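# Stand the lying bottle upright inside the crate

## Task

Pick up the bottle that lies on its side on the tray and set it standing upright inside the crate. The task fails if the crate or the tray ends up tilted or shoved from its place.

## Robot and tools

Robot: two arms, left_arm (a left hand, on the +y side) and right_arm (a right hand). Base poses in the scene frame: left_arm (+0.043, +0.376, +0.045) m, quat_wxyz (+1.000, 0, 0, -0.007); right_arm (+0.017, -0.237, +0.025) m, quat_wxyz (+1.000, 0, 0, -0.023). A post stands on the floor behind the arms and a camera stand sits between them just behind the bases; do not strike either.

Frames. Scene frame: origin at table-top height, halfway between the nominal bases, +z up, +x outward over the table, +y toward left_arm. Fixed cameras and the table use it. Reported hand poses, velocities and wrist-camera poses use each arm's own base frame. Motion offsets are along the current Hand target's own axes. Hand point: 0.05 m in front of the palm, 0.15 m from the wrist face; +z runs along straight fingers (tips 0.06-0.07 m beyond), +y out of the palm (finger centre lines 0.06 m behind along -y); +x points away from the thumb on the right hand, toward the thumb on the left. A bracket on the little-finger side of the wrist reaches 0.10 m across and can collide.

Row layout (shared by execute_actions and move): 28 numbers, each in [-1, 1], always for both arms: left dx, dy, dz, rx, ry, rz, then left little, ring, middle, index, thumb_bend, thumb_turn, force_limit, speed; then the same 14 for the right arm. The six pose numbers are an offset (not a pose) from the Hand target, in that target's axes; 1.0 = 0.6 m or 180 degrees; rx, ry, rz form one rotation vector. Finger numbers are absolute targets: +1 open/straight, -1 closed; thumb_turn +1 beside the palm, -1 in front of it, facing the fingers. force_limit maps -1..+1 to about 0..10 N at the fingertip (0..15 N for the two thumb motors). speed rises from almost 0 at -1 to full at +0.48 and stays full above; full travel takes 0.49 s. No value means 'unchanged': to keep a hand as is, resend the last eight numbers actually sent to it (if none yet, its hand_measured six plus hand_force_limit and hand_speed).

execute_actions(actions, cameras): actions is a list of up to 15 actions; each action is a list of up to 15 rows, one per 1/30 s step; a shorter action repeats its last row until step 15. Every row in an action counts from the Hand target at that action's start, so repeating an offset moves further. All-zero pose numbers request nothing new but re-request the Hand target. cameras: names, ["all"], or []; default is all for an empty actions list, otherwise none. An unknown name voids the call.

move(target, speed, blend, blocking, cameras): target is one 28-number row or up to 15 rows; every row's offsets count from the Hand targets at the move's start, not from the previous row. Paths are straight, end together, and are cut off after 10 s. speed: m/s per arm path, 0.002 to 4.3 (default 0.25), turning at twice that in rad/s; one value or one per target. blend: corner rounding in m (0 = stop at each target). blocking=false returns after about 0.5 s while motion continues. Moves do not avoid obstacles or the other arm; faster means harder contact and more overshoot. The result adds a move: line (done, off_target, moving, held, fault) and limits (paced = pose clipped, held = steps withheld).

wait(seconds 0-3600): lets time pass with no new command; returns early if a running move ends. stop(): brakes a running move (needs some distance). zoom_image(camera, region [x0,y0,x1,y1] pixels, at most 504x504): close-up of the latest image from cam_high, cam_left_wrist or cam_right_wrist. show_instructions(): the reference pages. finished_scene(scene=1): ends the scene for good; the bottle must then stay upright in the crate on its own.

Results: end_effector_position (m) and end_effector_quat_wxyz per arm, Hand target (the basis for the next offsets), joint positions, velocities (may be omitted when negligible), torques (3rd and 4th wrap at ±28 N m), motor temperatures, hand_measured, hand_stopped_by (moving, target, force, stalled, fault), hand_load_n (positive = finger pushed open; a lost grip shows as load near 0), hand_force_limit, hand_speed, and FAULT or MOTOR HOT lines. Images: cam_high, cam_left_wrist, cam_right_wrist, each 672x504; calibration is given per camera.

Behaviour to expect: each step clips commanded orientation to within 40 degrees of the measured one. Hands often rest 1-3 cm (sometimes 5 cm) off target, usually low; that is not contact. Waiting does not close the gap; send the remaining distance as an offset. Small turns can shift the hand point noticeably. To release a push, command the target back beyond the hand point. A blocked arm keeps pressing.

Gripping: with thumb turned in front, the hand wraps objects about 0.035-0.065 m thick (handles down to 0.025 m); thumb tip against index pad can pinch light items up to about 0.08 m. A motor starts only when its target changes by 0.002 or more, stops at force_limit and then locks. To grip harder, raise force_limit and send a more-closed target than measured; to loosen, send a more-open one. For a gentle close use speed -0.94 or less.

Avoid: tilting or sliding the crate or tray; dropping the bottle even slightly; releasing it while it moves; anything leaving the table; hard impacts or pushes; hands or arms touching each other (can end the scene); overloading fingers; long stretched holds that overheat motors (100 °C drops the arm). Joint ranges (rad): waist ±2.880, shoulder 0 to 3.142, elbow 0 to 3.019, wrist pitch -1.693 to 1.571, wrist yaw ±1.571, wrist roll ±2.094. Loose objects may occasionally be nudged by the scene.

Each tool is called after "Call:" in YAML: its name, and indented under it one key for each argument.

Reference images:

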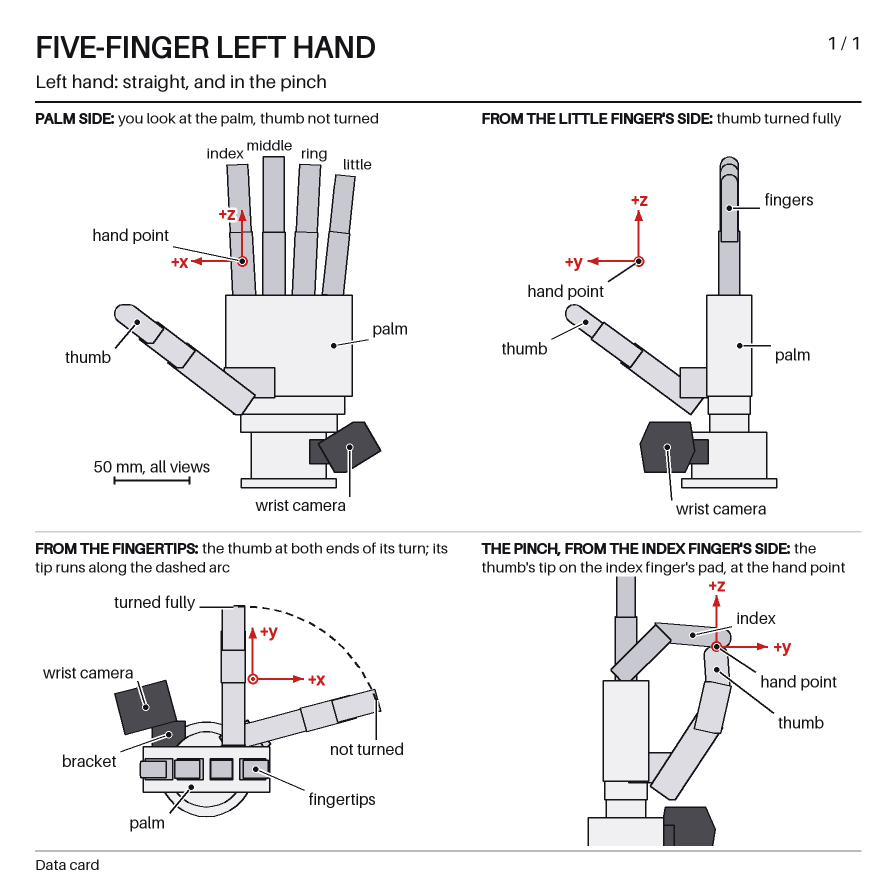

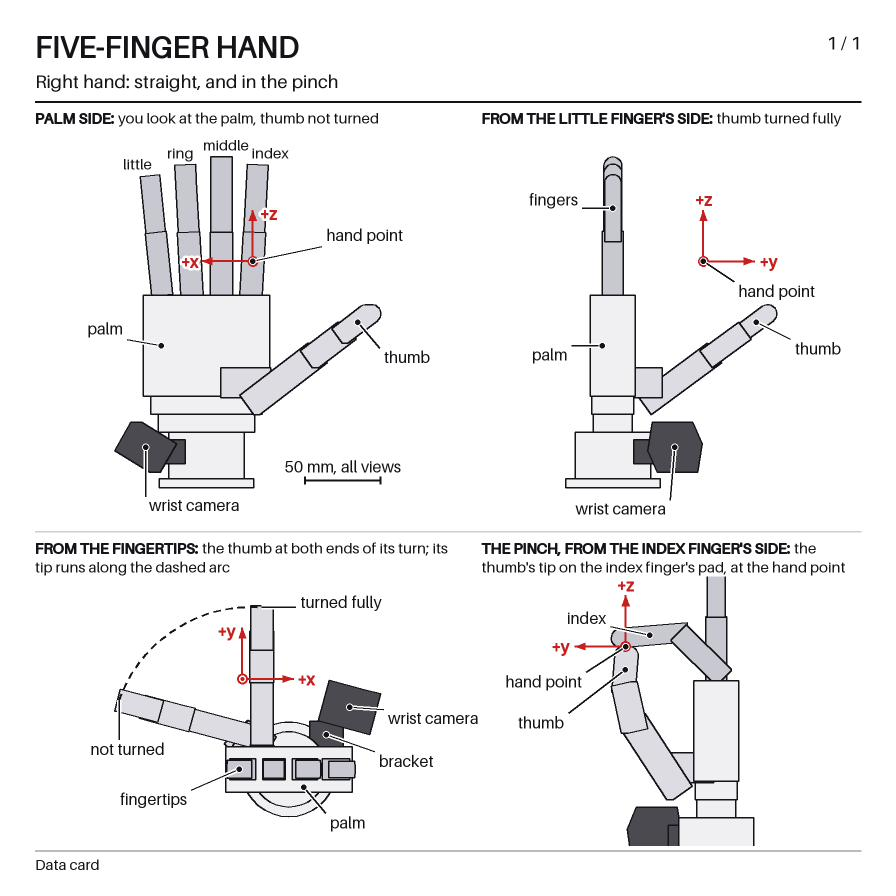

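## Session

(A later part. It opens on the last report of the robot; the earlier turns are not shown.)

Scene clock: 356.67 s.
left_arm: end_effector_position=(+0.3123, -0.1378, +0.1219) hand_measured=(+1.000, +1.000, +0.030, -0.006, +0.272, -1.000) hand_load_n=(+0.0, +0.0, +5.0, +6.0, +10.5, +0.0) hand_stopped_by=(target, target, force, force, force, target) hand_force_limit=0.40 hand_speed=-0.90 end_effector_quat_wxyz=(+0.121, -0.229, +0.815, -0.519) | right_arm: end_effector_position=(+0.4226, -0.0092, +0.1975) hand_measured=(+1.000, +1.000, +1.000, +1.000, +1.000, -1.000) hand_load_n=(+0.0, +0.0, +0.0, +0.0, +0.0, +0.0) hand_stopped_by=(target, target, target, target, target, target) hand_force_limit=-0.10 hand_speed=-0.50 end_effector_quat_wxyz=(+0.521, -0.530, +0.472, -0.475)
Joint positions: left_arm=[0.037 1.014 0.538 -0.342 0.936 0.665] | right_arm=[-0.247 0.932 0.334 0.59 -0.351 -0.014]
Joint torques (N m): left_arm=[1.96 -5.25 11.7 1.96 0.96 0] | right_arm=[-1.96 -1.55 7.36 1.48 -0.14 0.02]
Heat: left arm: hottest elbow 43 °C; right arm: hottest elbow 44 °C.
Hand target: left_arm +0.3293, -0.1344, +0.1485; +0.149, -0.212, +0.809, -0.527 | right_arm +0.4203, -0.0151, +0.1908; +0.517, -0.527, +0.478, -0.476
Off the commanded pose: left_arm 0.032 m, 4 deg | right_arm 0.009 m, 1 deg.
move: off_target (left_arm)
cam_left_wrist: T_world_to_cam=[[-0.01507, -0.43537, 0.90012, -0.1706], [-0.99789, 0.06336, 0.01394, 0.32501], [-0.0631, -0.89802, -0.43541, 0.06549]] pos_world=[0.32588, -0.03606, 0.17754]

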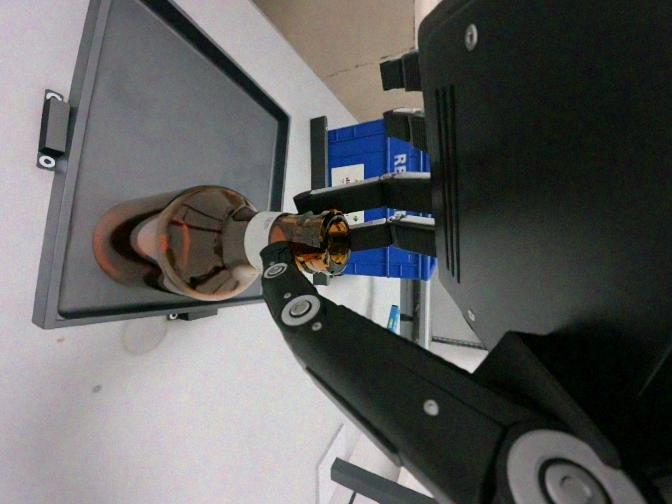

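Call:
move:
  target: [0,-0.0151,-0.00705, 0.0082,-0.0023,0.0050, 1,1,-0.15,-0.15,0.05,-1,0.4,-0.9, 0,0,0,0,0,0,1,1,1,1,1,-1,-0.1,-0.5]
  speed: 0.02
  cameras: ["cam_left_wrist"]

Call:
zoom_image:
  camera: "cam_left_wrist"
  region: [200, 130, 440, 310]

Scene clock: 358.10 s.
left_arm: end_effector_position=(+0.3119, -0.1374, +0.1312) hand_measured=(+1.000, +1.000, +0.030, -0.006, +0.272, -1.000) hand_load_n=(+0.0, +0.0, +5.0, +6.0, +10.0, +0.5) hand_stopped_by=(target, target, force, force, force, target) hand_force_limit=0.40 hand_speed=-0.90 end_effector_quat_wxyz=(+0.130, -0.222, +0.811, -0.526) | right_arm: end_effector_position=(+0.4226, -0.0092, +0.1975) hand_measured=(+1.000, +1.000, +1.000, +1.000, +1.000, -1.000) hand_load_n=(+0.0, +0.0, +0.0, +0.0, +0.0, +0.0) hand_stopped_by=(target, target, target, target, target, target) hand_force_limit=-0.10 hand_speed=-0.50 end_effector_quat_wxyz=(+0.521, -0.530, +0.472, -0.475)
Joint positions: left_arm=[0.045 0.988 0.538 -0.342 0.952 0.665] | right_arm=[-0.247 0.932 0.334 0.59 -0.351 -0.014]
Joint torques (N m): left_arm=[2.37 -5.01 11.73 2.13 0.97 -0.09] | right_arm=[-1.96 -1.61 7.32 1.57 -0.13 0.03]
Heat: left arm: hottest elbow 43 °C; right arm: hottest elbow 44 °C.
Hand target: left_arm +0.3290, -0.1343, +0.1585; +0.158, -0.206, +0.803, -0.536 | right_arm +0.4203, -0.0151, +0.1908; +0.517, -0.527, +0.478, -0.476
Off the commanded pose: left_arm 0.032 m, 4 deg | right_arm 0.009 m, 1 deg.
move: off_target (left_arm)
cam_left_wrist: T_world_to_cam=[[-0.04067, -0.42563, 0.90398, -0.16997], [-0.99768, 0.06673, -0.01347, 0.3284], [-0.05459, -0.90243, -0.42735, 0.06548]] pos_world=[0.3243, -0.03517, 0.18605]

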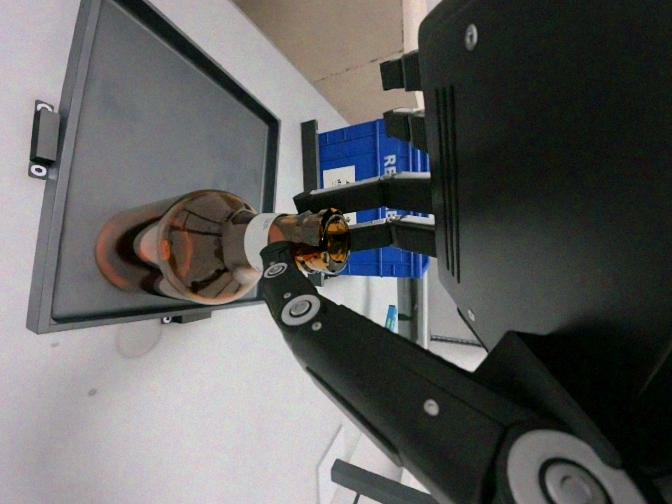

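Scaled by 2.100 from the camera's image (finer frame: 960x720).

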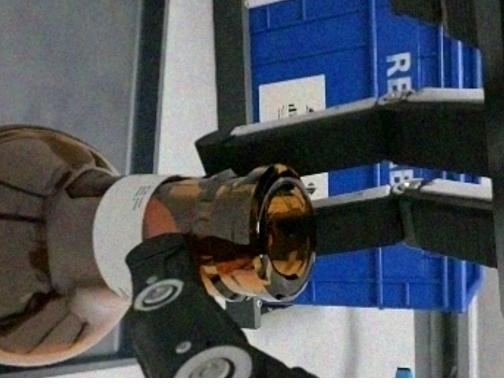

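Call:
move:
  target: [0,-0.0302,-0.0141, 0.0164,-0.0046,0.0100, 1,1,-0.15,-0.15,0.05,-1,0.4,-0.9, 0,0,0,0,0,0,1,1,1,1,1,-1,-0.1,-0.5]
  speed: 0.03
  cameras: ["cam_left_wrist","cam_high"]

Scene clock: 359.70 s.
left_arm: end_effector_position=(+0.3110, -0.1363, +0.1501) hand_measured=(+1.000, +1.000, +0.030, -0.006, +0.272, -1.000) hand_load_n=(+0.0, +0.0, +5.0, +6.0, +10.0, +0.0) hand_stopped_by=(target, target, force, force, force, target) hand_force_limit=0.40 hand_speed=-0.90 end_effector_quat_wxyz=(+0.149, -0.205, +0.802, -0.541) | right_arm: end_effector_position=(+0.4226, -0.0092, +0.1975) hand_measured=(+1.000, +1.000, +1.000, +1.000, +1.000, -1.000) hand_load_n=(-0.5, +0.0, +0.0, +0.0, +0.0, +0.5) hand_stopped_by=(target, target, target, target, target, target) hand_force_limit=-0.10 hand_speed=-0.50 end_effector_quat_wxyz=(+0.521, -0.530, +0.472, -0.475)
Joint positions: left_arm=[0.062 0.935 0.538 -0.337 0.986 0.662] | right_arm=[-0.247 0.932 0.334 0.59 -0.351 -0.014]
Joint torques (N m): left_arm=[1.44 -3.84 11.48 2.82 1.02 -0.24] | right_arm=[-1.96 -1.55 7.41 1.51 -0.14 0.02]
Heat: left arm: hottest elbow 43 °C; right arm: hottest elbow 44 °C.
Hand target: left_arm +0.3278, -0.1337, +0.1785; +0.178, -0.193, +0.791, -0.552 | right_arm +0.4203, -0.0151, +0.1908; +0.517, -0.527, +0.478, -0.476
Off the commanded pose: left_arm 0.033 m, 4 deg | right_arm 0.009 m, 1 deg.
move: off_target (left_arm)
cam_left_wrist: T_world_to_cam=[[-0.09486, -0.40581, 0.90902, -0.16786], [-0.99483, 0.07193, -0.07171, 0.33633], [-0.03629, -0.91112, -0.41054, 0.06522]] pos_world=[0.32104, -0.03288, 0.20348]
Images, in order (width x height): cam_high 672x504, cam_left_wrist 672x504.

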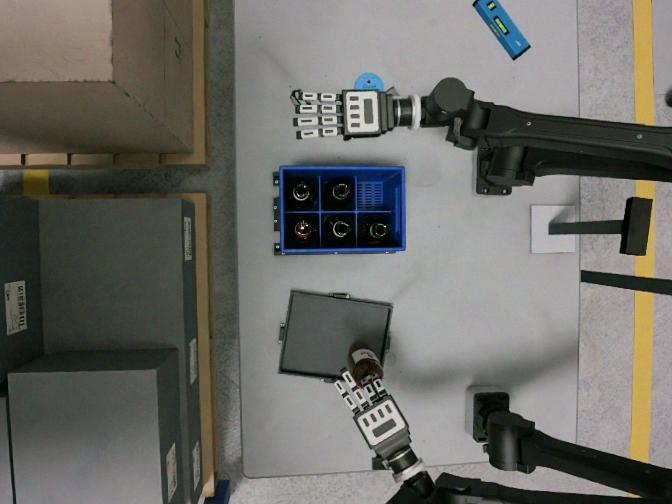

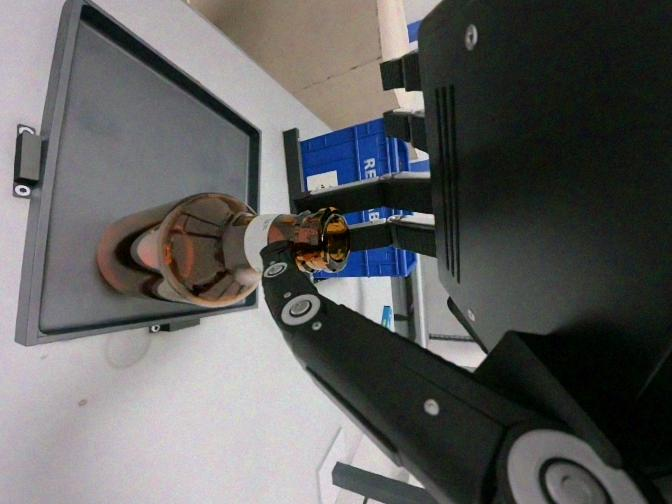

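Call:
move:
  target: [0,-0.0302,-0.0141, 0.0164,-0.0046,0.0100, 1,1,-0.15,-0.15,0.05,-1,0.4,-0.9, 0,0,0,0,0,0,1,1,1,1,1,-1,-0.1,-0.5]
  speed: 0.04
  cameras: ["cam_left_wrist","cam_high"]

Call:
zoom_image:
  camera: "cam_high"
  region: [260, 270, 440, 430]

Scene clock: 361.40 s.
left_arm: end_effector_position=(+0.3121, -0.1354, +0.1716) hand_measured=(+1.000, +1.000, +0.030, -0.006, +0.272, -1.000) hand_load_n=(+0.0, +0.0, +4.5, +6.5, +10.0, +0.5) hand_stopped_by=(target, target, force, force, force, target) hand_force_limit=0.40 hand_speed=-0.90 end_effector_quat_wxyz=(+0.170, -0.193, +0.788, -0.559) | right_arm: end_effector_position=(+0.4226, -0.0092, +0.1975) hand_measured=(+1.000, +1.000, +1.000, +1.000, +1.000, -1.000) hand_load_n=(+0.0, +0.0, +0.0, +0.0, +0.0, +0.0) hand_stopped_by=(target, target, target, target, target, target) hand_force_limit=-0.10 hand_speed=-0.50 end_effector_quat_wxyz=(+0.521, -0.530, +0.472, -0.475)
Joint positions: left_arm=[0.081 0.885 0.538 -0.306 1.02 0.633] | right_arm=[-0.247 0.932 0.334 0.59 -0.351 -0.014]
Joint torques (N m): left_arm=[1.73 -3.43 11.4 3.06 0.93 -0.29] | right_arm=[-2.02 -1.32 7.38 1.55 -0.13 0.04]
Heat: left arm: hottest elbow 43 °C; right arm: hottest elbow 44 °C.
Hand target: left_arm +0.3256, -0.1326, +0.1983; +0.197, -0.180, +0.778, -0.568 | right_arm +0.4203, -0.0151, +0.1908; +0.517, -0.527, +0.478, -0.476
Off the commanded pose: left_arm 0.030 m, 4 deg | right_arm 0.009 m, 1 deg.
move: off_target (left_arm)
cam_left_wrist: T_world_to_cam=[[-0.14771, -0.37895, 0.91355, -0.16755], [-0.98898, 0.06629, -0.13241, 0.34669], [-0.01038, -0.92304, -0.38456, 0.06065]] pos_world=[0.31875, -0.03049, 0.22229]
Images, in order (width x height): cam_high 672x504, cam_left_wrist 672x504.

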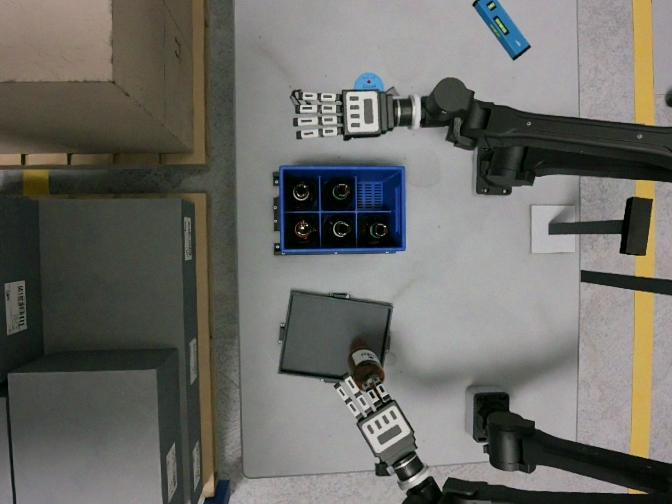

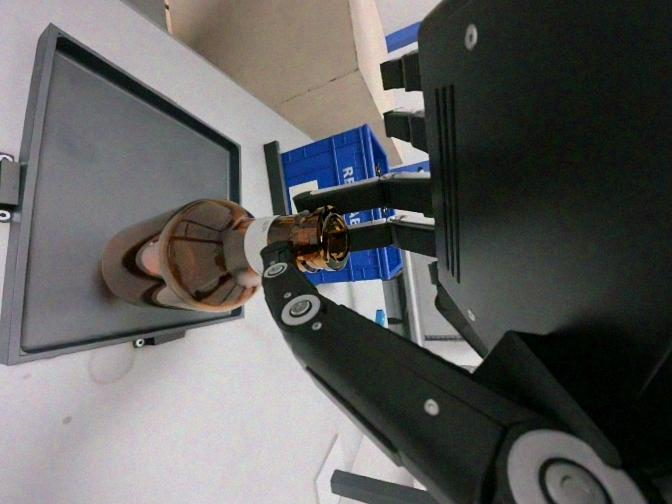

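Scaled by 2.800 from the camera's image (finer frame: 960x720).

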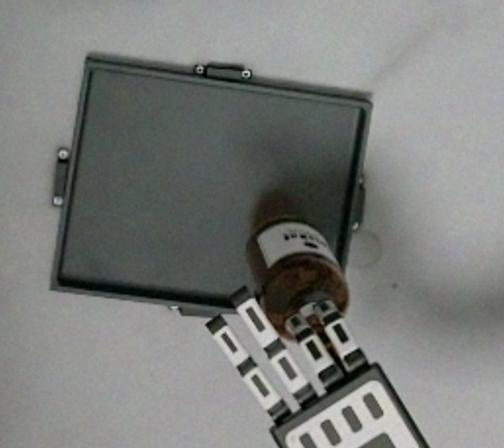

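Call:
move:
  target:
    - [-0.0136,-0.1273,-0.0367,-0.0491,0.0141,-0.0294, 1,1,-0.15,-0.15,0.05,-1,0.4,-0.9, 0,0,0,0,0,0,1,1,1,1,1,-1,-0.1,-0.5]
    - [-0.0289,-0.2705,-0.0780,-0.0491,0.0141,-0.0294, 1,1,-0.15,-0.15,0.05,-1,0.4,-0.9, 0,0,0,0,0,0,1,1,1,1,1,-1,-0.1,-0.5]
  speed: 0.06
  blend: [0.02, 0]
  cameras: ["cam_left_wrist","cam_high"]

Scene clock: 368.73 s.
left_arm: end_effector_position=(+0.3189, -0.1287, +0.3357) hand_measured=(+1.000, +1.000, +0.030, -0.006, +0.272, -1.000) hand_load_n=(+0.0, +0.0, +4.5, +6.0, +10.0, +0.0) hand_stopped_by=(target, target, force, force, force, target) hand_force_limit=0.40 hand_speed=-0.90 end_effector_quat_wxyz=(+0.116, -0.243, +0.816, -0.512) | right_arm: end_effector_position=(+0.4226, -0.0092, +0.1975) hand_measured=(+1.000, +1.000, +1.000, +1.000, +1.000, -1.000) hand_load_n=(+0.0, +0.0, +0.0, +0.0, +0.0, +0.0) hand_stopped_by=(target, target, target, target, target, target) hand_force_limit=-0.10 hand_speed=-0.50 end_effector_quat_wxyz=(+0.521, -0.530, +0.472, -0.475)
Joint positions: left_arm=[0.063 0.934 1.079 -1.004 0.935 0.684] | right_arm=[-0.247 0.932 0.334 0.59 -0.351 -0.014]
Joint torques (N m): left_arm=[-0.15 -3.08 14.09 1.26 0.71 -0.08] | right_arm=[-1.85 -1.44 7.32 1.54 -0.14 0.02]
Heat: left arm: hottest elbow 45 °C; right arm: hottest elbow 44 °C.
Hand target: left_arm +0.3257, -0.1327, +0.3681; +0.139, -0.218, +0.815, -0.519 | right_arm +0.4203, -0.0151, +0.1908; +0.517, -0.527, +0.478, -0.476
Off the commanded pose: left_arm 0.033 m, 4 deg | right_arm 0.009 m, 1 deg.
move: off_target (left_arm)
cam_left_wrist: T_world_to_cam=[[0.01561, -0.44134, 0.8972, -0.36848], [-0.99818, 0.04541, 0.03971, 0.3171], [-0.05827, -0.89619, -0.43983, 0.16737]] pos_world=[0.33203, -0.02703, 0.39162]
Images, in order (width x height): cam_high 672x504, cam_left_wrist 672x504.

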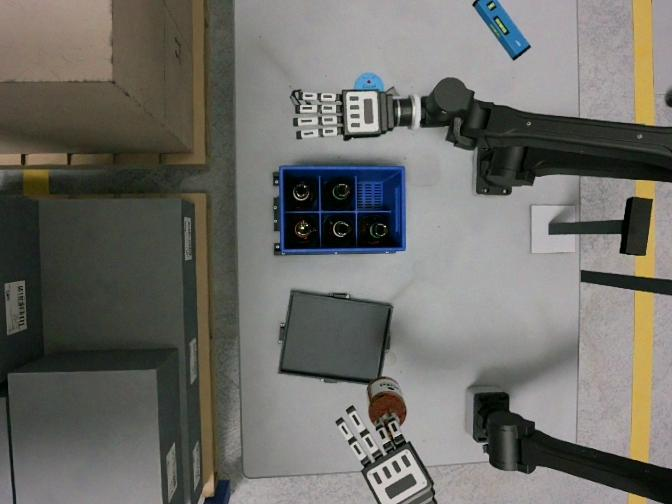

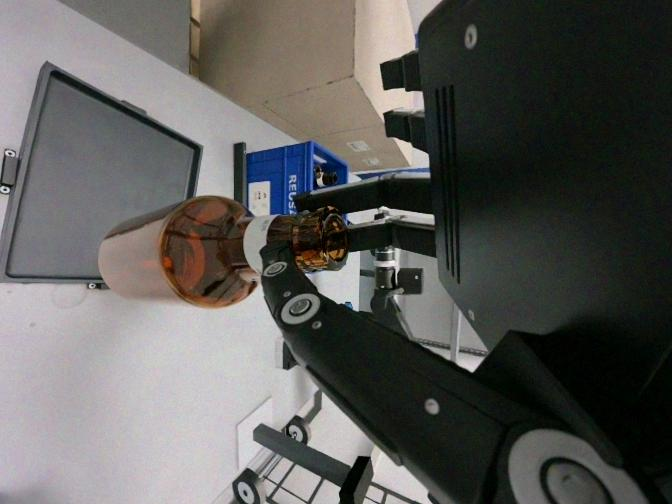

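Call:
move:
  target:
    - [0.2783,-0.2093,0.3691,0,0,0, 1,1,-0.15,-0.15,0.05,-1,0.4,-0.9, 0,0,0,0,0,0,1,1,1,1,1,-1,-0.1,-0.5]
  speed: 0.1
  cameras: ["cam_left_wrist","cam_high"]

Scene clock: 373.33 s.
left_arm: end_effector_position=(+0.2986, -0.4168, +0.3340) hand_measured=(+1.000, +1.000, +0.030, -0.006, +0.272, -1.000) hand_load_n=(+0.0, -0.5, +4.5, +6.0, +10.5, +0.0) hand_stopped_by=(target, target, force, force, force, target) hand_force_limit=0.40 hand_speed=-0.90 end_effector_quat_wxyz=(+0.123, -0.225, +0.842, -0.474) | right_arm: end_effector_position=(+0.4226, -0.0092, +0.1975) hand_measured=(+1.000, +1.000, +1.000, +1.000, +1.000, -1.000) hand_load_n=(+0.0, +0.0, +0.0, +0.0, +0.0, +0.0) hand_stopped_by=(target, target, target, target, target, target) hand_force_limit=-0.10 hand_speed=-0.50 end_effector_quat_wxyz=(+0.521, -0.530, +0.472, -0.475)
Joint positions: left_arm=[-0.83 1.181 1.231 -0.609 0.193 0.112] | right_arm=[-0.247 0.932 0.334 0.59 -0.351 -0.014]
Joint torques (N m): left_arm=[-0.32 -8.23 15.27 3.26 0.06 -0.21] | right_arm=[-2.02 -1.44 7.35 1.52 -0.14 0.03]
Heat: left arm: hottest elbow 46 °C; right arm: hottest elbow 43 °C.
Hand target: left_arm +0.3074, -0.4360, +0.3883; +0.139, -0.217, +0.815, -0.519 | right_arm +0.4203, -0.0151, +0.1908; +0.517, -0.527, +0.478, -0.476
Off the commanded pose: left_arm 0.058 m, 6 deg | right_arm 0.009 m, 1 deg.
move: off_target (left_arm)
cam_left_wrist: T_world_to_cam=[[-0.00062, -0.52609, 0.85043, -0.50863], [-0.99692, 0.067, 0.04071, 0.3184], [-0.0784, -0.84779, -0.52451, -0.03837]] pos_world=[0.3141, -0.32144, 0.39947]
Images, in order (width x height): cam_high 672x504, cam_left_wrist 672x504.

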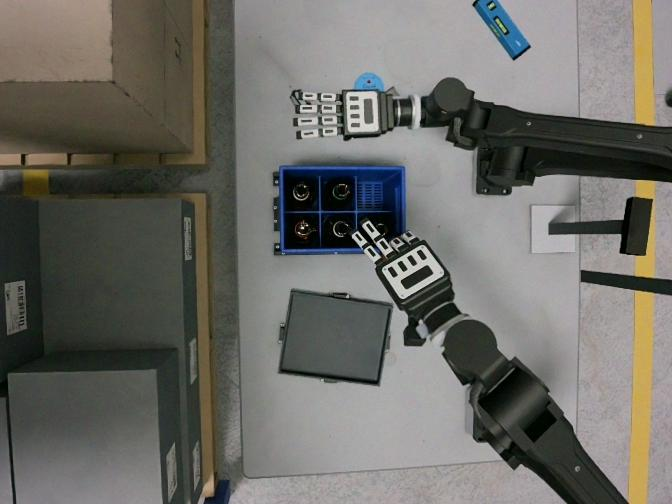

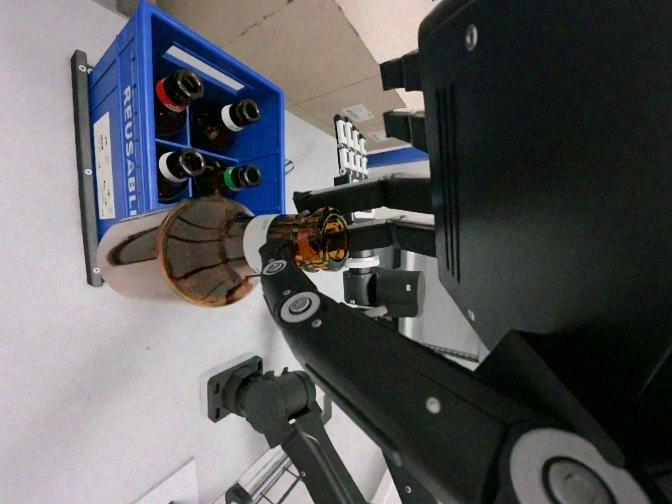

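Call:
move:
  target:
    - [0,-0.0453,-0.0212,0.028,0.0057,-0.012, 1,1,-0.15,-0.15,0.05,-1,0.4,-0.9, 0,0,0,0,0,0,1,1,1,1,1,-1,-0.1,-0.5]
    - [0.05,-0.0805,0.0543,0.028,0.0057,-0.012, 1,1,-0.15,-0.15,0.05,-1,0.4,-0.9, 0,0,0,0,0,0,1,1,1,1,1,-1,-0.1,-0.5]
  speed: 0.06
  blend: [0.01,0]
  cameras: ["cam_left_wrist","cam_high"]

Scene clock: 376.63 s.
left_arm: end_effector_position=(+0.3007, -0.4747, +0.3598) hand_measured=(+1.000, +1.000, +0.030, -0.006, +0.272, -1.000) hand_load_n=(+0.0, +0.0, +4.5, +6.0, +10.0, +0.0) hand_stopped_by=(target, target, force, force, force, target) hand_force_limit=0.40 hand_speed=-0.90 end_effector_quat_wxyz=(+0.120, -0.230, +0.820, -0.511) | right_arm: end_effector_position=(+0.4226, -0.0092, +0.1975) hand_measured=(+1.000, +1.000, +1.000, +1.000, +1.000, -1.000) hand_load_n=(+0.0, +0.0, +0.0, +0.0, +0.0, +0.0) hand_stopped_by=(target, target, target, target, target, target) hand_force_limit=-0.10 hand_speed=-0.50 end_effector_quat_wxyz=(+0.521, -0.530, +0.472, -0.475)
Joint positions: left_arm=[-0.904 1.263 1.319 -0.527 0.146 0.031] | right_arm=[-0.247 0.932 0.334 0.59 -0.351 -0.014]
Joint torques (N m): left_arm=[-0.32 -10.11 15.15 3.73 0.07 -0.28] | right_arm=[-1.9 -1.55 7.38 1.54 -0.13 0.02]
Motor temperatures (°C): left_arm=[37 35 47 33 36 39] | right_arm=[32 39 43 33 31 29]
Heat: left arm: hottest elbow 47 °C; right arm: hottest elbow 43 °C.
Hand target: left_arm +0.3064, -0.4943, +0.4183; +0.131, -0.222, +0.788, -0.559 | right_arm +0.4203, -0.0151, +0.1908; +0.517, -0.527, +0.478, -0.476
Off the commanded pose: left_arm 0.062 m, 7 deg | right_arm 0.009 m, 1 deg.
move: off_target (left_arm)
cam_left_wrist: T_world_to_cam=[[-0.00908, -0.4505, 0.89273, -0.53785], [-0.99771, 0.06395, 0.02212, 0.32875], [-0.06705, -0.89048, -0.45005, -0.12423]] pos_world=[0.31478, -0.37395, 0.41697]
Images, in order (width x height): cam_high 672x504, cam_left_wrist 672x504.

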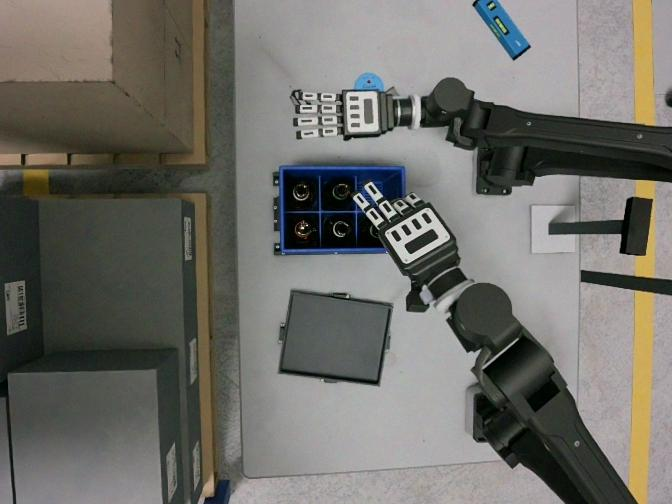

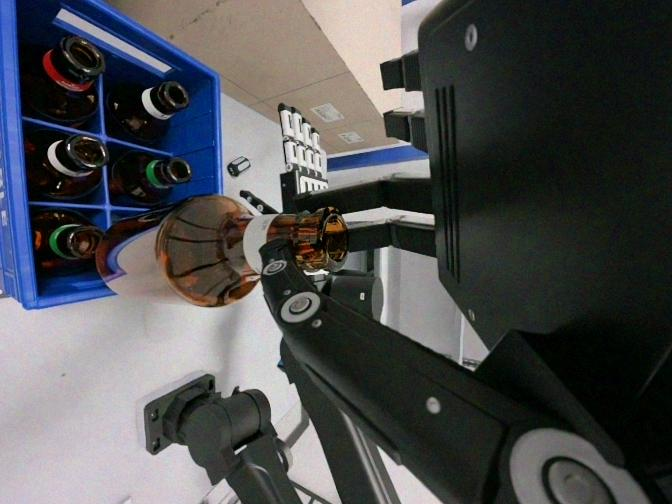

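Call:
move:
  target: [0.0563,-0.0274,0.0824,0,0,0, 1,1,-0.15,-0.15,0.05,-1,0.4,-0.9, 0,0,0,0,0,0,1,1,1,1,1,-1,-0.1,-0.5]
  speed: 0.06
  cameras: ["cam_left_wrist","cam_high"]

Call:
zoom_image:
  camera: "cam_high"
  region: [260, 100, 480, 280]

Scene clock: 379.37 s.
left_arm: end_effector_position=(+0.2985, -0.5358, +0.3568) hand_measured=(+1.000, +1.000, +0.030, -0.006, +0.272, -1.000) hand_load_n=(+0.0, +0.0, +4.5, +6.0, +10.0, -0.5) hand_stopped_by=(target, target, force, force, force, target) hand_force_limit=0.40 hand_speed=-0.90 end_effector_quat_wxyz=(+0.123, -0.227, +0.821, -0.508) | right_arm: end_effector_position=(+0.4226, -0.0092, +0.1975) hand_measured=(+1.000, +1.000, +1.000, +1.000, +1.000, -1.000) hand_load_n=(-0.5, +0.0, +0.0, +0.0, +0.0, +0.0) hand_stopped_by=(target, target, target, target, target, target) hand_force_limit=-0.10 hand_speed=-0.50 end_effector_quat_wxyz=(+0.521, -0.530, +0.472, -0.475)
Joint positions: left_arm=[-0.991 1.39 1.431 -0.513 0.065 0.001] | right_arm=[-0.247 0.932 0.334 0.59 -0.351 -0.014]
Joint torques (N m): left_arm=[0.44 -13.39 15.5 3.17 -0.01 -0.29] | right_arm=[-1.67 -1.32 7.39 1.5 -0.14 0.03]
Heat: left arm: hottest elbow 48 °C; right arm: hottest elbow 43 °C.
Hand target: left_arm +0.3029, -0.5563, +0.4183; +0.131, -0.222, +0.788, -0.559 | right_arm +0.4203, -0.0151, +0.1908; +0.517, -0.527, +0.478, -0.476
Off the commanded pose: left_arm 0.065 m, 7 deg | right_arm 0.009 m, 1 deg.
move: off_target (left_arm)
cam_left_wrist: T_world_to_cam=[[-0.01548, -0.45761, 0.88902, -0.56329], [-0.99773, 0.06541, 0.01629, 0.3334], [-0.0656, -0.88675, -0.45758, -0.1758]] pos_world=[0.31239, -0.43545, 0.4149]
Images, in order (width x height): cam_high 672x504, cam_left_wrist 672x504.

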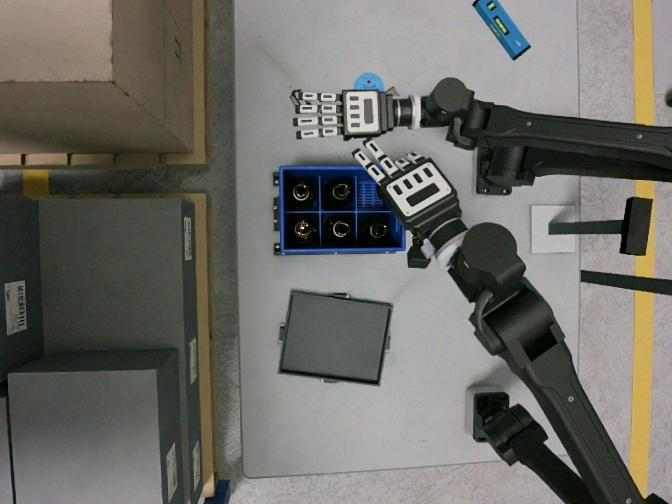

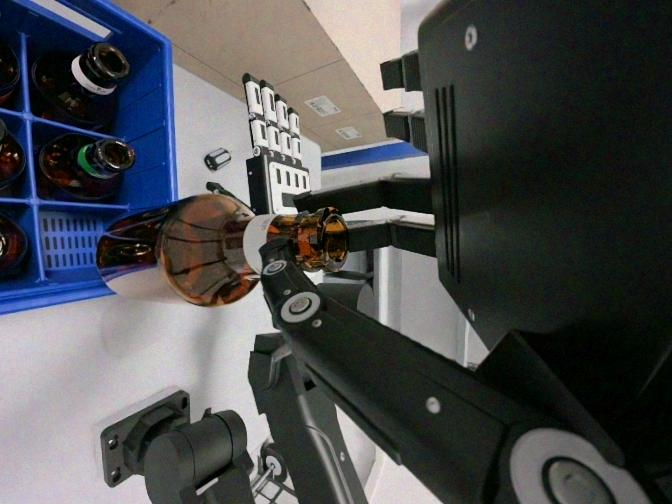

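Scaled by 2.291 from the camera's image (finer frame: 960x720).

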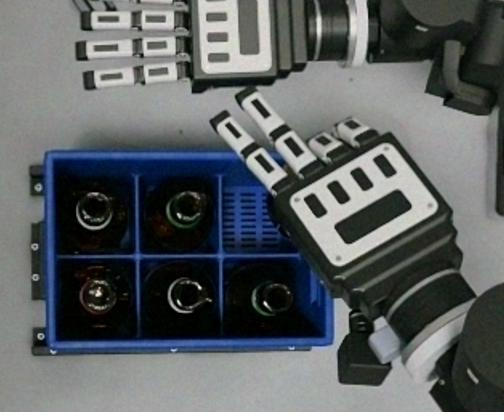

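Call:
move:
  target: [-0.0021,0.0470,0.0170,0,0,0, 1,1,-0.15,-0.15,0.05,-1,0.4,-0.9, 0,0,0,0,0,0,1,1,1,1,1,-1,-0.1,-0.5]
  speed: 0.04
  cameras: ["cam_left_wrist","cam_high"]

Call:
zoom_image:
  camera: "cam_high"
  region: [260, 100, 480, 280]

Scene clock: 382.60 s.
left_arm: end_effector_position=(+0.3051, -0.5458, +0.3610) hand_measured=(+1.000, +1.000, +0.030, -0.006, +0.272, -1.000) hand_load_n=(+0.0, +0.0, +4.5, +6.0, +10.0, +0.0) hand_stopped_by=(target, target, force, force, force, target) hand_force_limit=0.40 hand_speed=-0.90 end_effector_quat_wxyz=(+0.130, -0.223, +0.808, -0.530) | right_arm: end_effector_position=(+0.4226, -0.0092, +0.1975) hand_measured=(+1.000, +1.000, +1.000, +1.000, +1.000, -1.000) hand_load_n=(+0.0, +0.0, +0.0, -0.5, +0.0, +0.0) hand_stopped_by=(target, target, target, target, target, target) hand_force_limit=-0.10 hand_speed=-0.50 end_effector_quat_wxyz=(+0.521, -0.530, +0.472, -0.475)
Joint positions: left_arm=[-0.991 1.397 1.419 -0.44 0.064 0] | right_arm=[-0.247 0.932 0.334 0.59 -0.351 -0.014]
Joint torques (N m): left_arm=[-0.56 -13.68 11.37 3.71 -0.03 -0.36] | right_arm=[-1.79 -1.44 7.31 1.5 -0.13 0.03]
Heat: left arm: hottest elbow 48 °C; right arm: hottest elbow 43 °C.
Hand target: left_arm +0.3028, -0.5563, +0.3883; +0.131, -0.222, +0.788, -0.559 | right_arm +0.4203, -0.0151, +0.1908; +0.517, -0.527, +0.478, -0.476
Off the commanded pose: left_arm 0.029 m, 4 deg | right_arm 0.009 m, 1 deg.
move: off_target (left_arm)
cam_left_wrist: T_world_to_cam=[[-0.04134, -0.41726, 0.90785, -0.54841], [-0.99781, 0.06416, -0.01595, 0.35154], [-0.05159, -0.90652, -0.419, -0.21134]] pos_world=[0.3172, -0.44297, 0.41493]
Images, in order (width x height): cam_high 672x504, cam_left_wrist 672x504.

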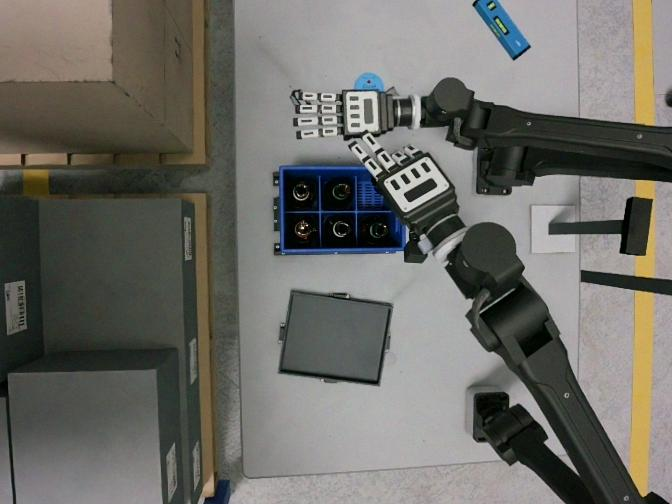

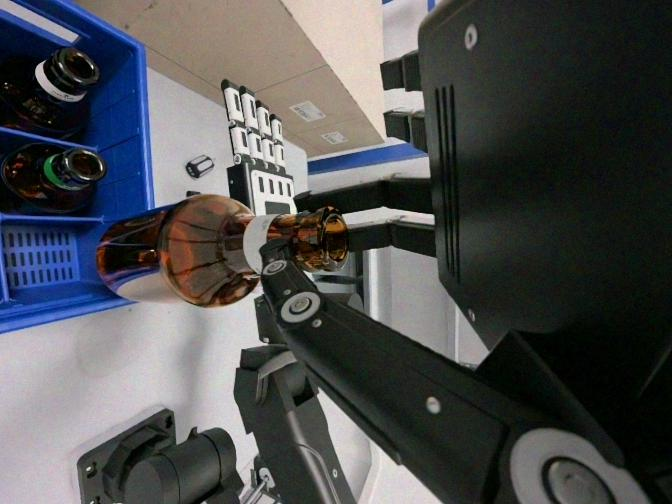

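Scaled by 2.291 from the camera's image (finer frame: 960x720).

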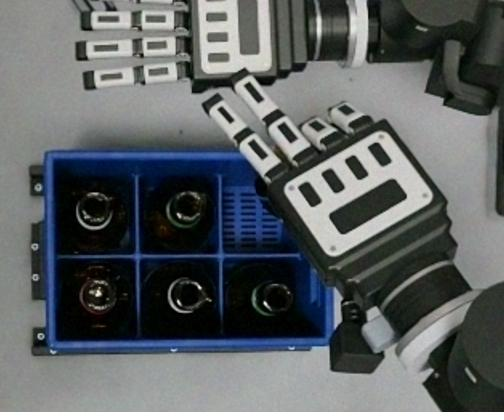

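Call:
move:
  target: [-0.0142,0.1025,0.0160,-0.0353,0.0005,-0.0021, 1,1,-0.15,-0.15,0.05,-1,0.4,-0.9, 0,0,0,0,0,0,1,1,1,1,1,-1,-0.1,-0.5]
  speed: 0.04
  cameras: ["cam_left_wrist","cam_high"]

Call:
zoom_image:
  camera: "cam_high"
  region: [260, 100, 480, 280]

Scene clock: 385.17 s.
left_arm: end_effector_position=(+0.2983, -0.5382, +0.3111) hand_measured=(+1.000, +1.000, +0.030, -0.006, +0.272, -1.000) hand_load_n=(+0.0, +0.0, +4.5, +6.0, +10.5, +0.0) hand_stopped_by=(target, target, force, force, force, target) hand_force_limit=0.40 hand_speed=-0.90 end_effector_quat_wxyz=(+0.116, -0.228, +0.829, -0.497) | right_arm: end_effector_position=(+0.4226, -0.0092, +0.1975) hand_measured=(+1.000, +1.000, +1.000, +1.000, +1.000, -1.000) hand_load_n=(+0.0, -0.5, +0.0, +0.0, +0.0, +0.0) hand_stopped_by=(target, target, target, target, target, target) hand_force_limit=-0.10 hand_speed=-0.50 end_effector_quat_wxyz=(+0.521, -0.530, +0.472, -0.475)
Joint positions: left_arm=[-0.991 1.41 1.348 -0.439 0.072 0] | right_arm=[-0.247 0.932 0.334 0.59 -0.351 -0.014]
Joint torques (N m): left_arm=[1.26 -13.45 10.74 2.85 0.24 -0.14] | right_arm=[-2.02 -1.55 7.31 1.5 -0.14 0.03]
Heat: left arm: hottest elbow 48 °C; right arm: hottest elbow 43 °C.
Hand target: left_arm +0.3021, -0.5429, +0.3267; +0.116, -0.231, +0.817, -0.515 | right_arm +0.4203, -0.0151, +0.1908; +0.517, -0.527, +0.478, -0.476
Off the commanded pose: left_arm 0.017 m, 2 deg | right_arm 0.009 m, 1 deg.
move: off_target (left_arm)
cam_left_wrist: T_world_to_cam=[[-0.001, -0.47783, 0.87845, -0.53573], [-0.99681, 0.07058, 0.03725, 0.33008], [-0.0798, -0.87561, -0.47638, -0.18281]] pos_world=[0.3139, -0.43936, 0.37123]
Images, in order (width x height): cam_high 672x504, cam_left_wrist 672x504.

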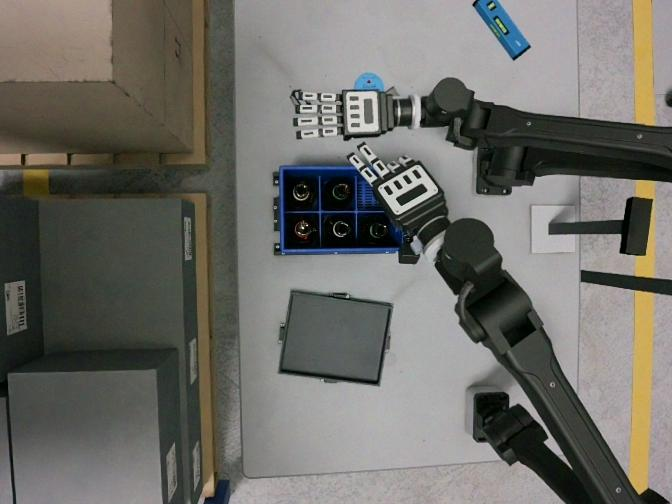

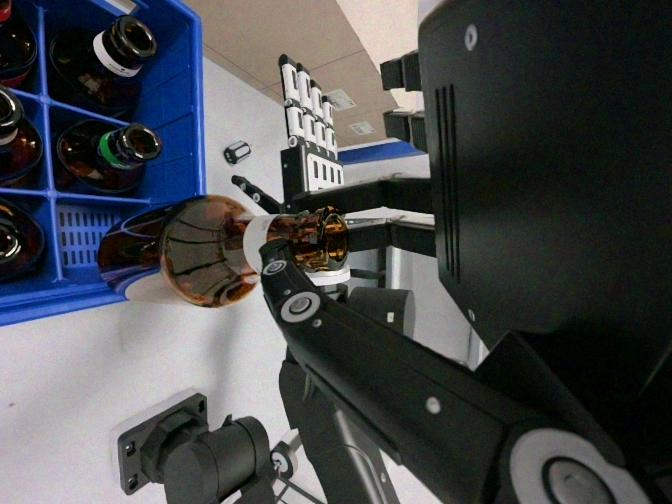

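Scaled by 2.291 from the camera's image (finer frame: 960x720).

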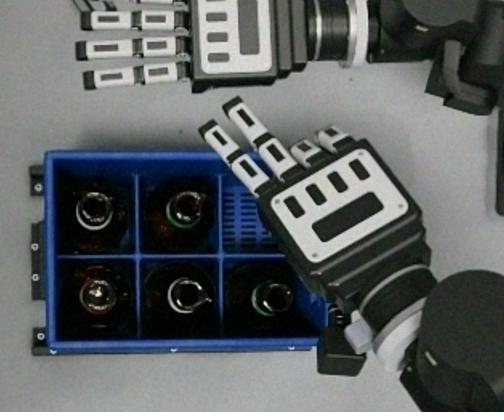

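Call:
zoom_image:
  camera: "cam_left_wrist"
  region: [0, 150, 300, 360]

Scaled by 1.680 from the camera's image (finer frame: 960x720).

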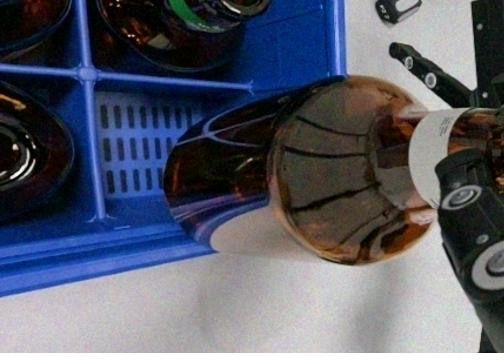

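Call:
move:
  target: [0.0082,-0.0243,-0.0100,0.0253,-0.0086,0.0201, 1,1,-0.15,-0.15,0.05,-1,0.4,-0.9, 0,0,0,0,0,0,1,1,1,1,1,-1,-0.1,-0.5]
  speed: 0.04
  cameras: ["cam_left_wrist","cam_high"]

Call:
zoom_image:
  camera: "cam_left_wrist"
  region: [0, 100, 360, 352]

Scene clock: 390.87 s.
left_arm: end_effector_position=(+0.3025, -0.5388, +0.3057) hand_measured=(+1.000, +1.000, +0.030, -0.006, +0.272, -1.000) hand_load_n=(+0.0, +0.0, +4.5, +6.0, +10.0, +0.0) hand_stopped_by=(target, target, force, force, force, target) hand_force_limit=0.40 hand_speed=-0.90 end_effector_quat_wxyz=(+0.142, -0.222, +0.821, -0.506) | right_arm: end_effector_position=(+0.4226, -0.0092, +0.1975) hand_measured=(+1.000, +1.000, +1.000, +1.000, +1.000, -1.000) hand_load_n=(+0.0, +0.0, +0.0, +0.0, +0.0, +0.0) hand_stopped_by=(target, target, target, target, target, target) hand_force_limit=-0.10 hand_speed=-0.50 end_effector_quat_wxyz=(+0.521, -0.530, +0.472, -0.475)
Joint positions: left_arm=[-1.002 1.401 1.309 -0.372 0.027 0.024] | right_arm=[-0.247 0.932 0.334 0.59 -0.351 -0.014]
Joint torques (N m): left_arm=[-0.62 -14.92 10.85 3.69 0.01 -0.05] | right_arm=[-2.08 -1.49 7.35 1.52 -0.12 0.03]
Heat: left arm: hottest elbow 48 °C; right arm: hottest elbow 43 °C.
Hand target: left_arm +0.2992, -0.5459, +0.3428; +0.153, -0.207, +0.801, -0.540 | right_arm +0.4203, -0.0151, +0.1908; +0.517, -0.527, +0.478, -0.476
Off the commanded pose: left_arm 0.038 m, 5 deg | right_arm 0.009 m, 1 deg.
move: off_target (left_arm)
cam_left_wrist: T_world_to_cam=[[-0.04203, -0.47071, 0.88128, -0.51587], [-0.99837, 0.05386, -0.01885, 0.34311], [-0.0386, -0.88064, -0.47221, -0.20204]] pos_world=[0.31307, -0.43923, 0.36569]
Images, in order (width x height): cam_high 672x504, cam_left_wrist 672x504.

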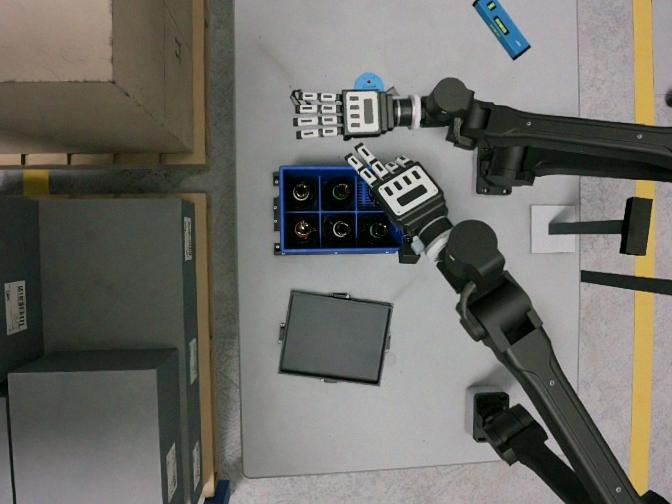

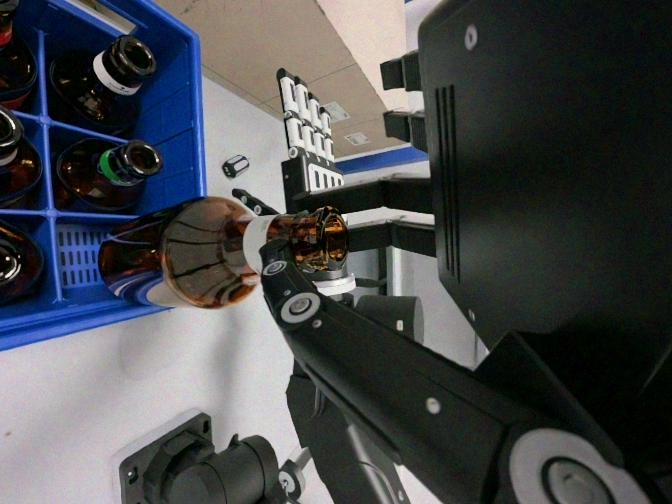

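Scaled by 1.400 from the camera's image (finer frame: 960x720).

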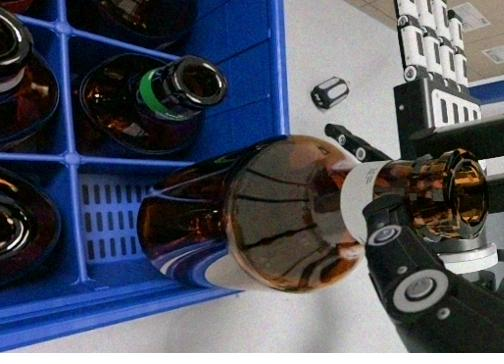

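Call:
wait:
  seconds: 0.1
  cameras: ["cam_right_wrist"]

Scene clock: 392.23 s.
left_arm: end_effector_position=(+0.3025, -0.5387, +0.3057) hand_measured=(+1.000, +1.000, +0.030, -0.006, +0.272, -1.000) hand_load_n=(+0.0, +0.0, +4.5, +6.0, +10.0, +0.0) hand_stopped_by=(target, target, force, force, force, target) hand_force_limit=0.40 hand_speed=-0.90 end_effector_quat_wxyz=(+0.143, -0.221, +0.822, -0.506) | right_arm: end_effector_position=(+0.4226, -0.0092, +0.1975) hand_measured=(+1.000, +1.000, +1.000, +1.000, +1.000, -1.000) hand_load_n=(+0.0, +0.0, +0.0, +0.0, +0.0, +0.0) hand_stopped_by=(target, target, target, target, target, target) hand_force_limit=-0.10 hand_speed=-0.50 end_effector_quat_wxyz=(+0.521, -0.530, +0.472, -0.475)
Joint positions: left_arm=[-1.002 1.401 1.309 -0.372 0.027 0.026] | right_arm=[-0.247 0.932 0.334 0.59 -0.351 -0.014]
Joint torques (N m): left_arm=[-0.15 -14.45 10.92 3.93 0 0] | right_arm=[-2.02 -1.55 7.32 1.54 -0.14 0.04]
Heat: left arm: hottest elbow 48 °C; right arm: hottest elbow 43 °C.
Hand target: left_arm +0.2992, -0.5459, +0.3428; +0.153, -0.207, +0.801, -0.540 | right_arm +0.4203, -0.0151, +0.1908; +0.517, -0.527, +0.478, -0.476
Off the commanded pose: left_arm 0.038 m, 5 deg | right_arm 0.009 m, 1 deg.
wait: 0.10 s; at rest from the start
cam_right_wrist: T_world_to_cam=[[-0.02537, -0.25146, -0.96753, 0.19791], [-0.62781, 0.75719, -0.18033, 0.30567], [0.77795, 0.60285, -0.17708, -0.17557]] pos_world=[0.3335, -0.07584, 0.21552]

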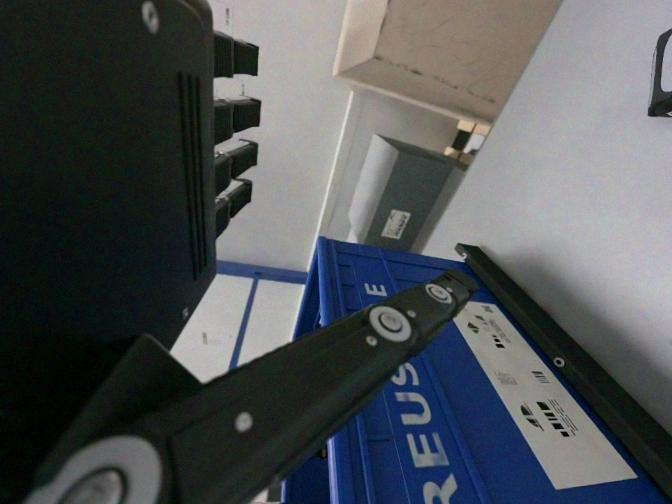

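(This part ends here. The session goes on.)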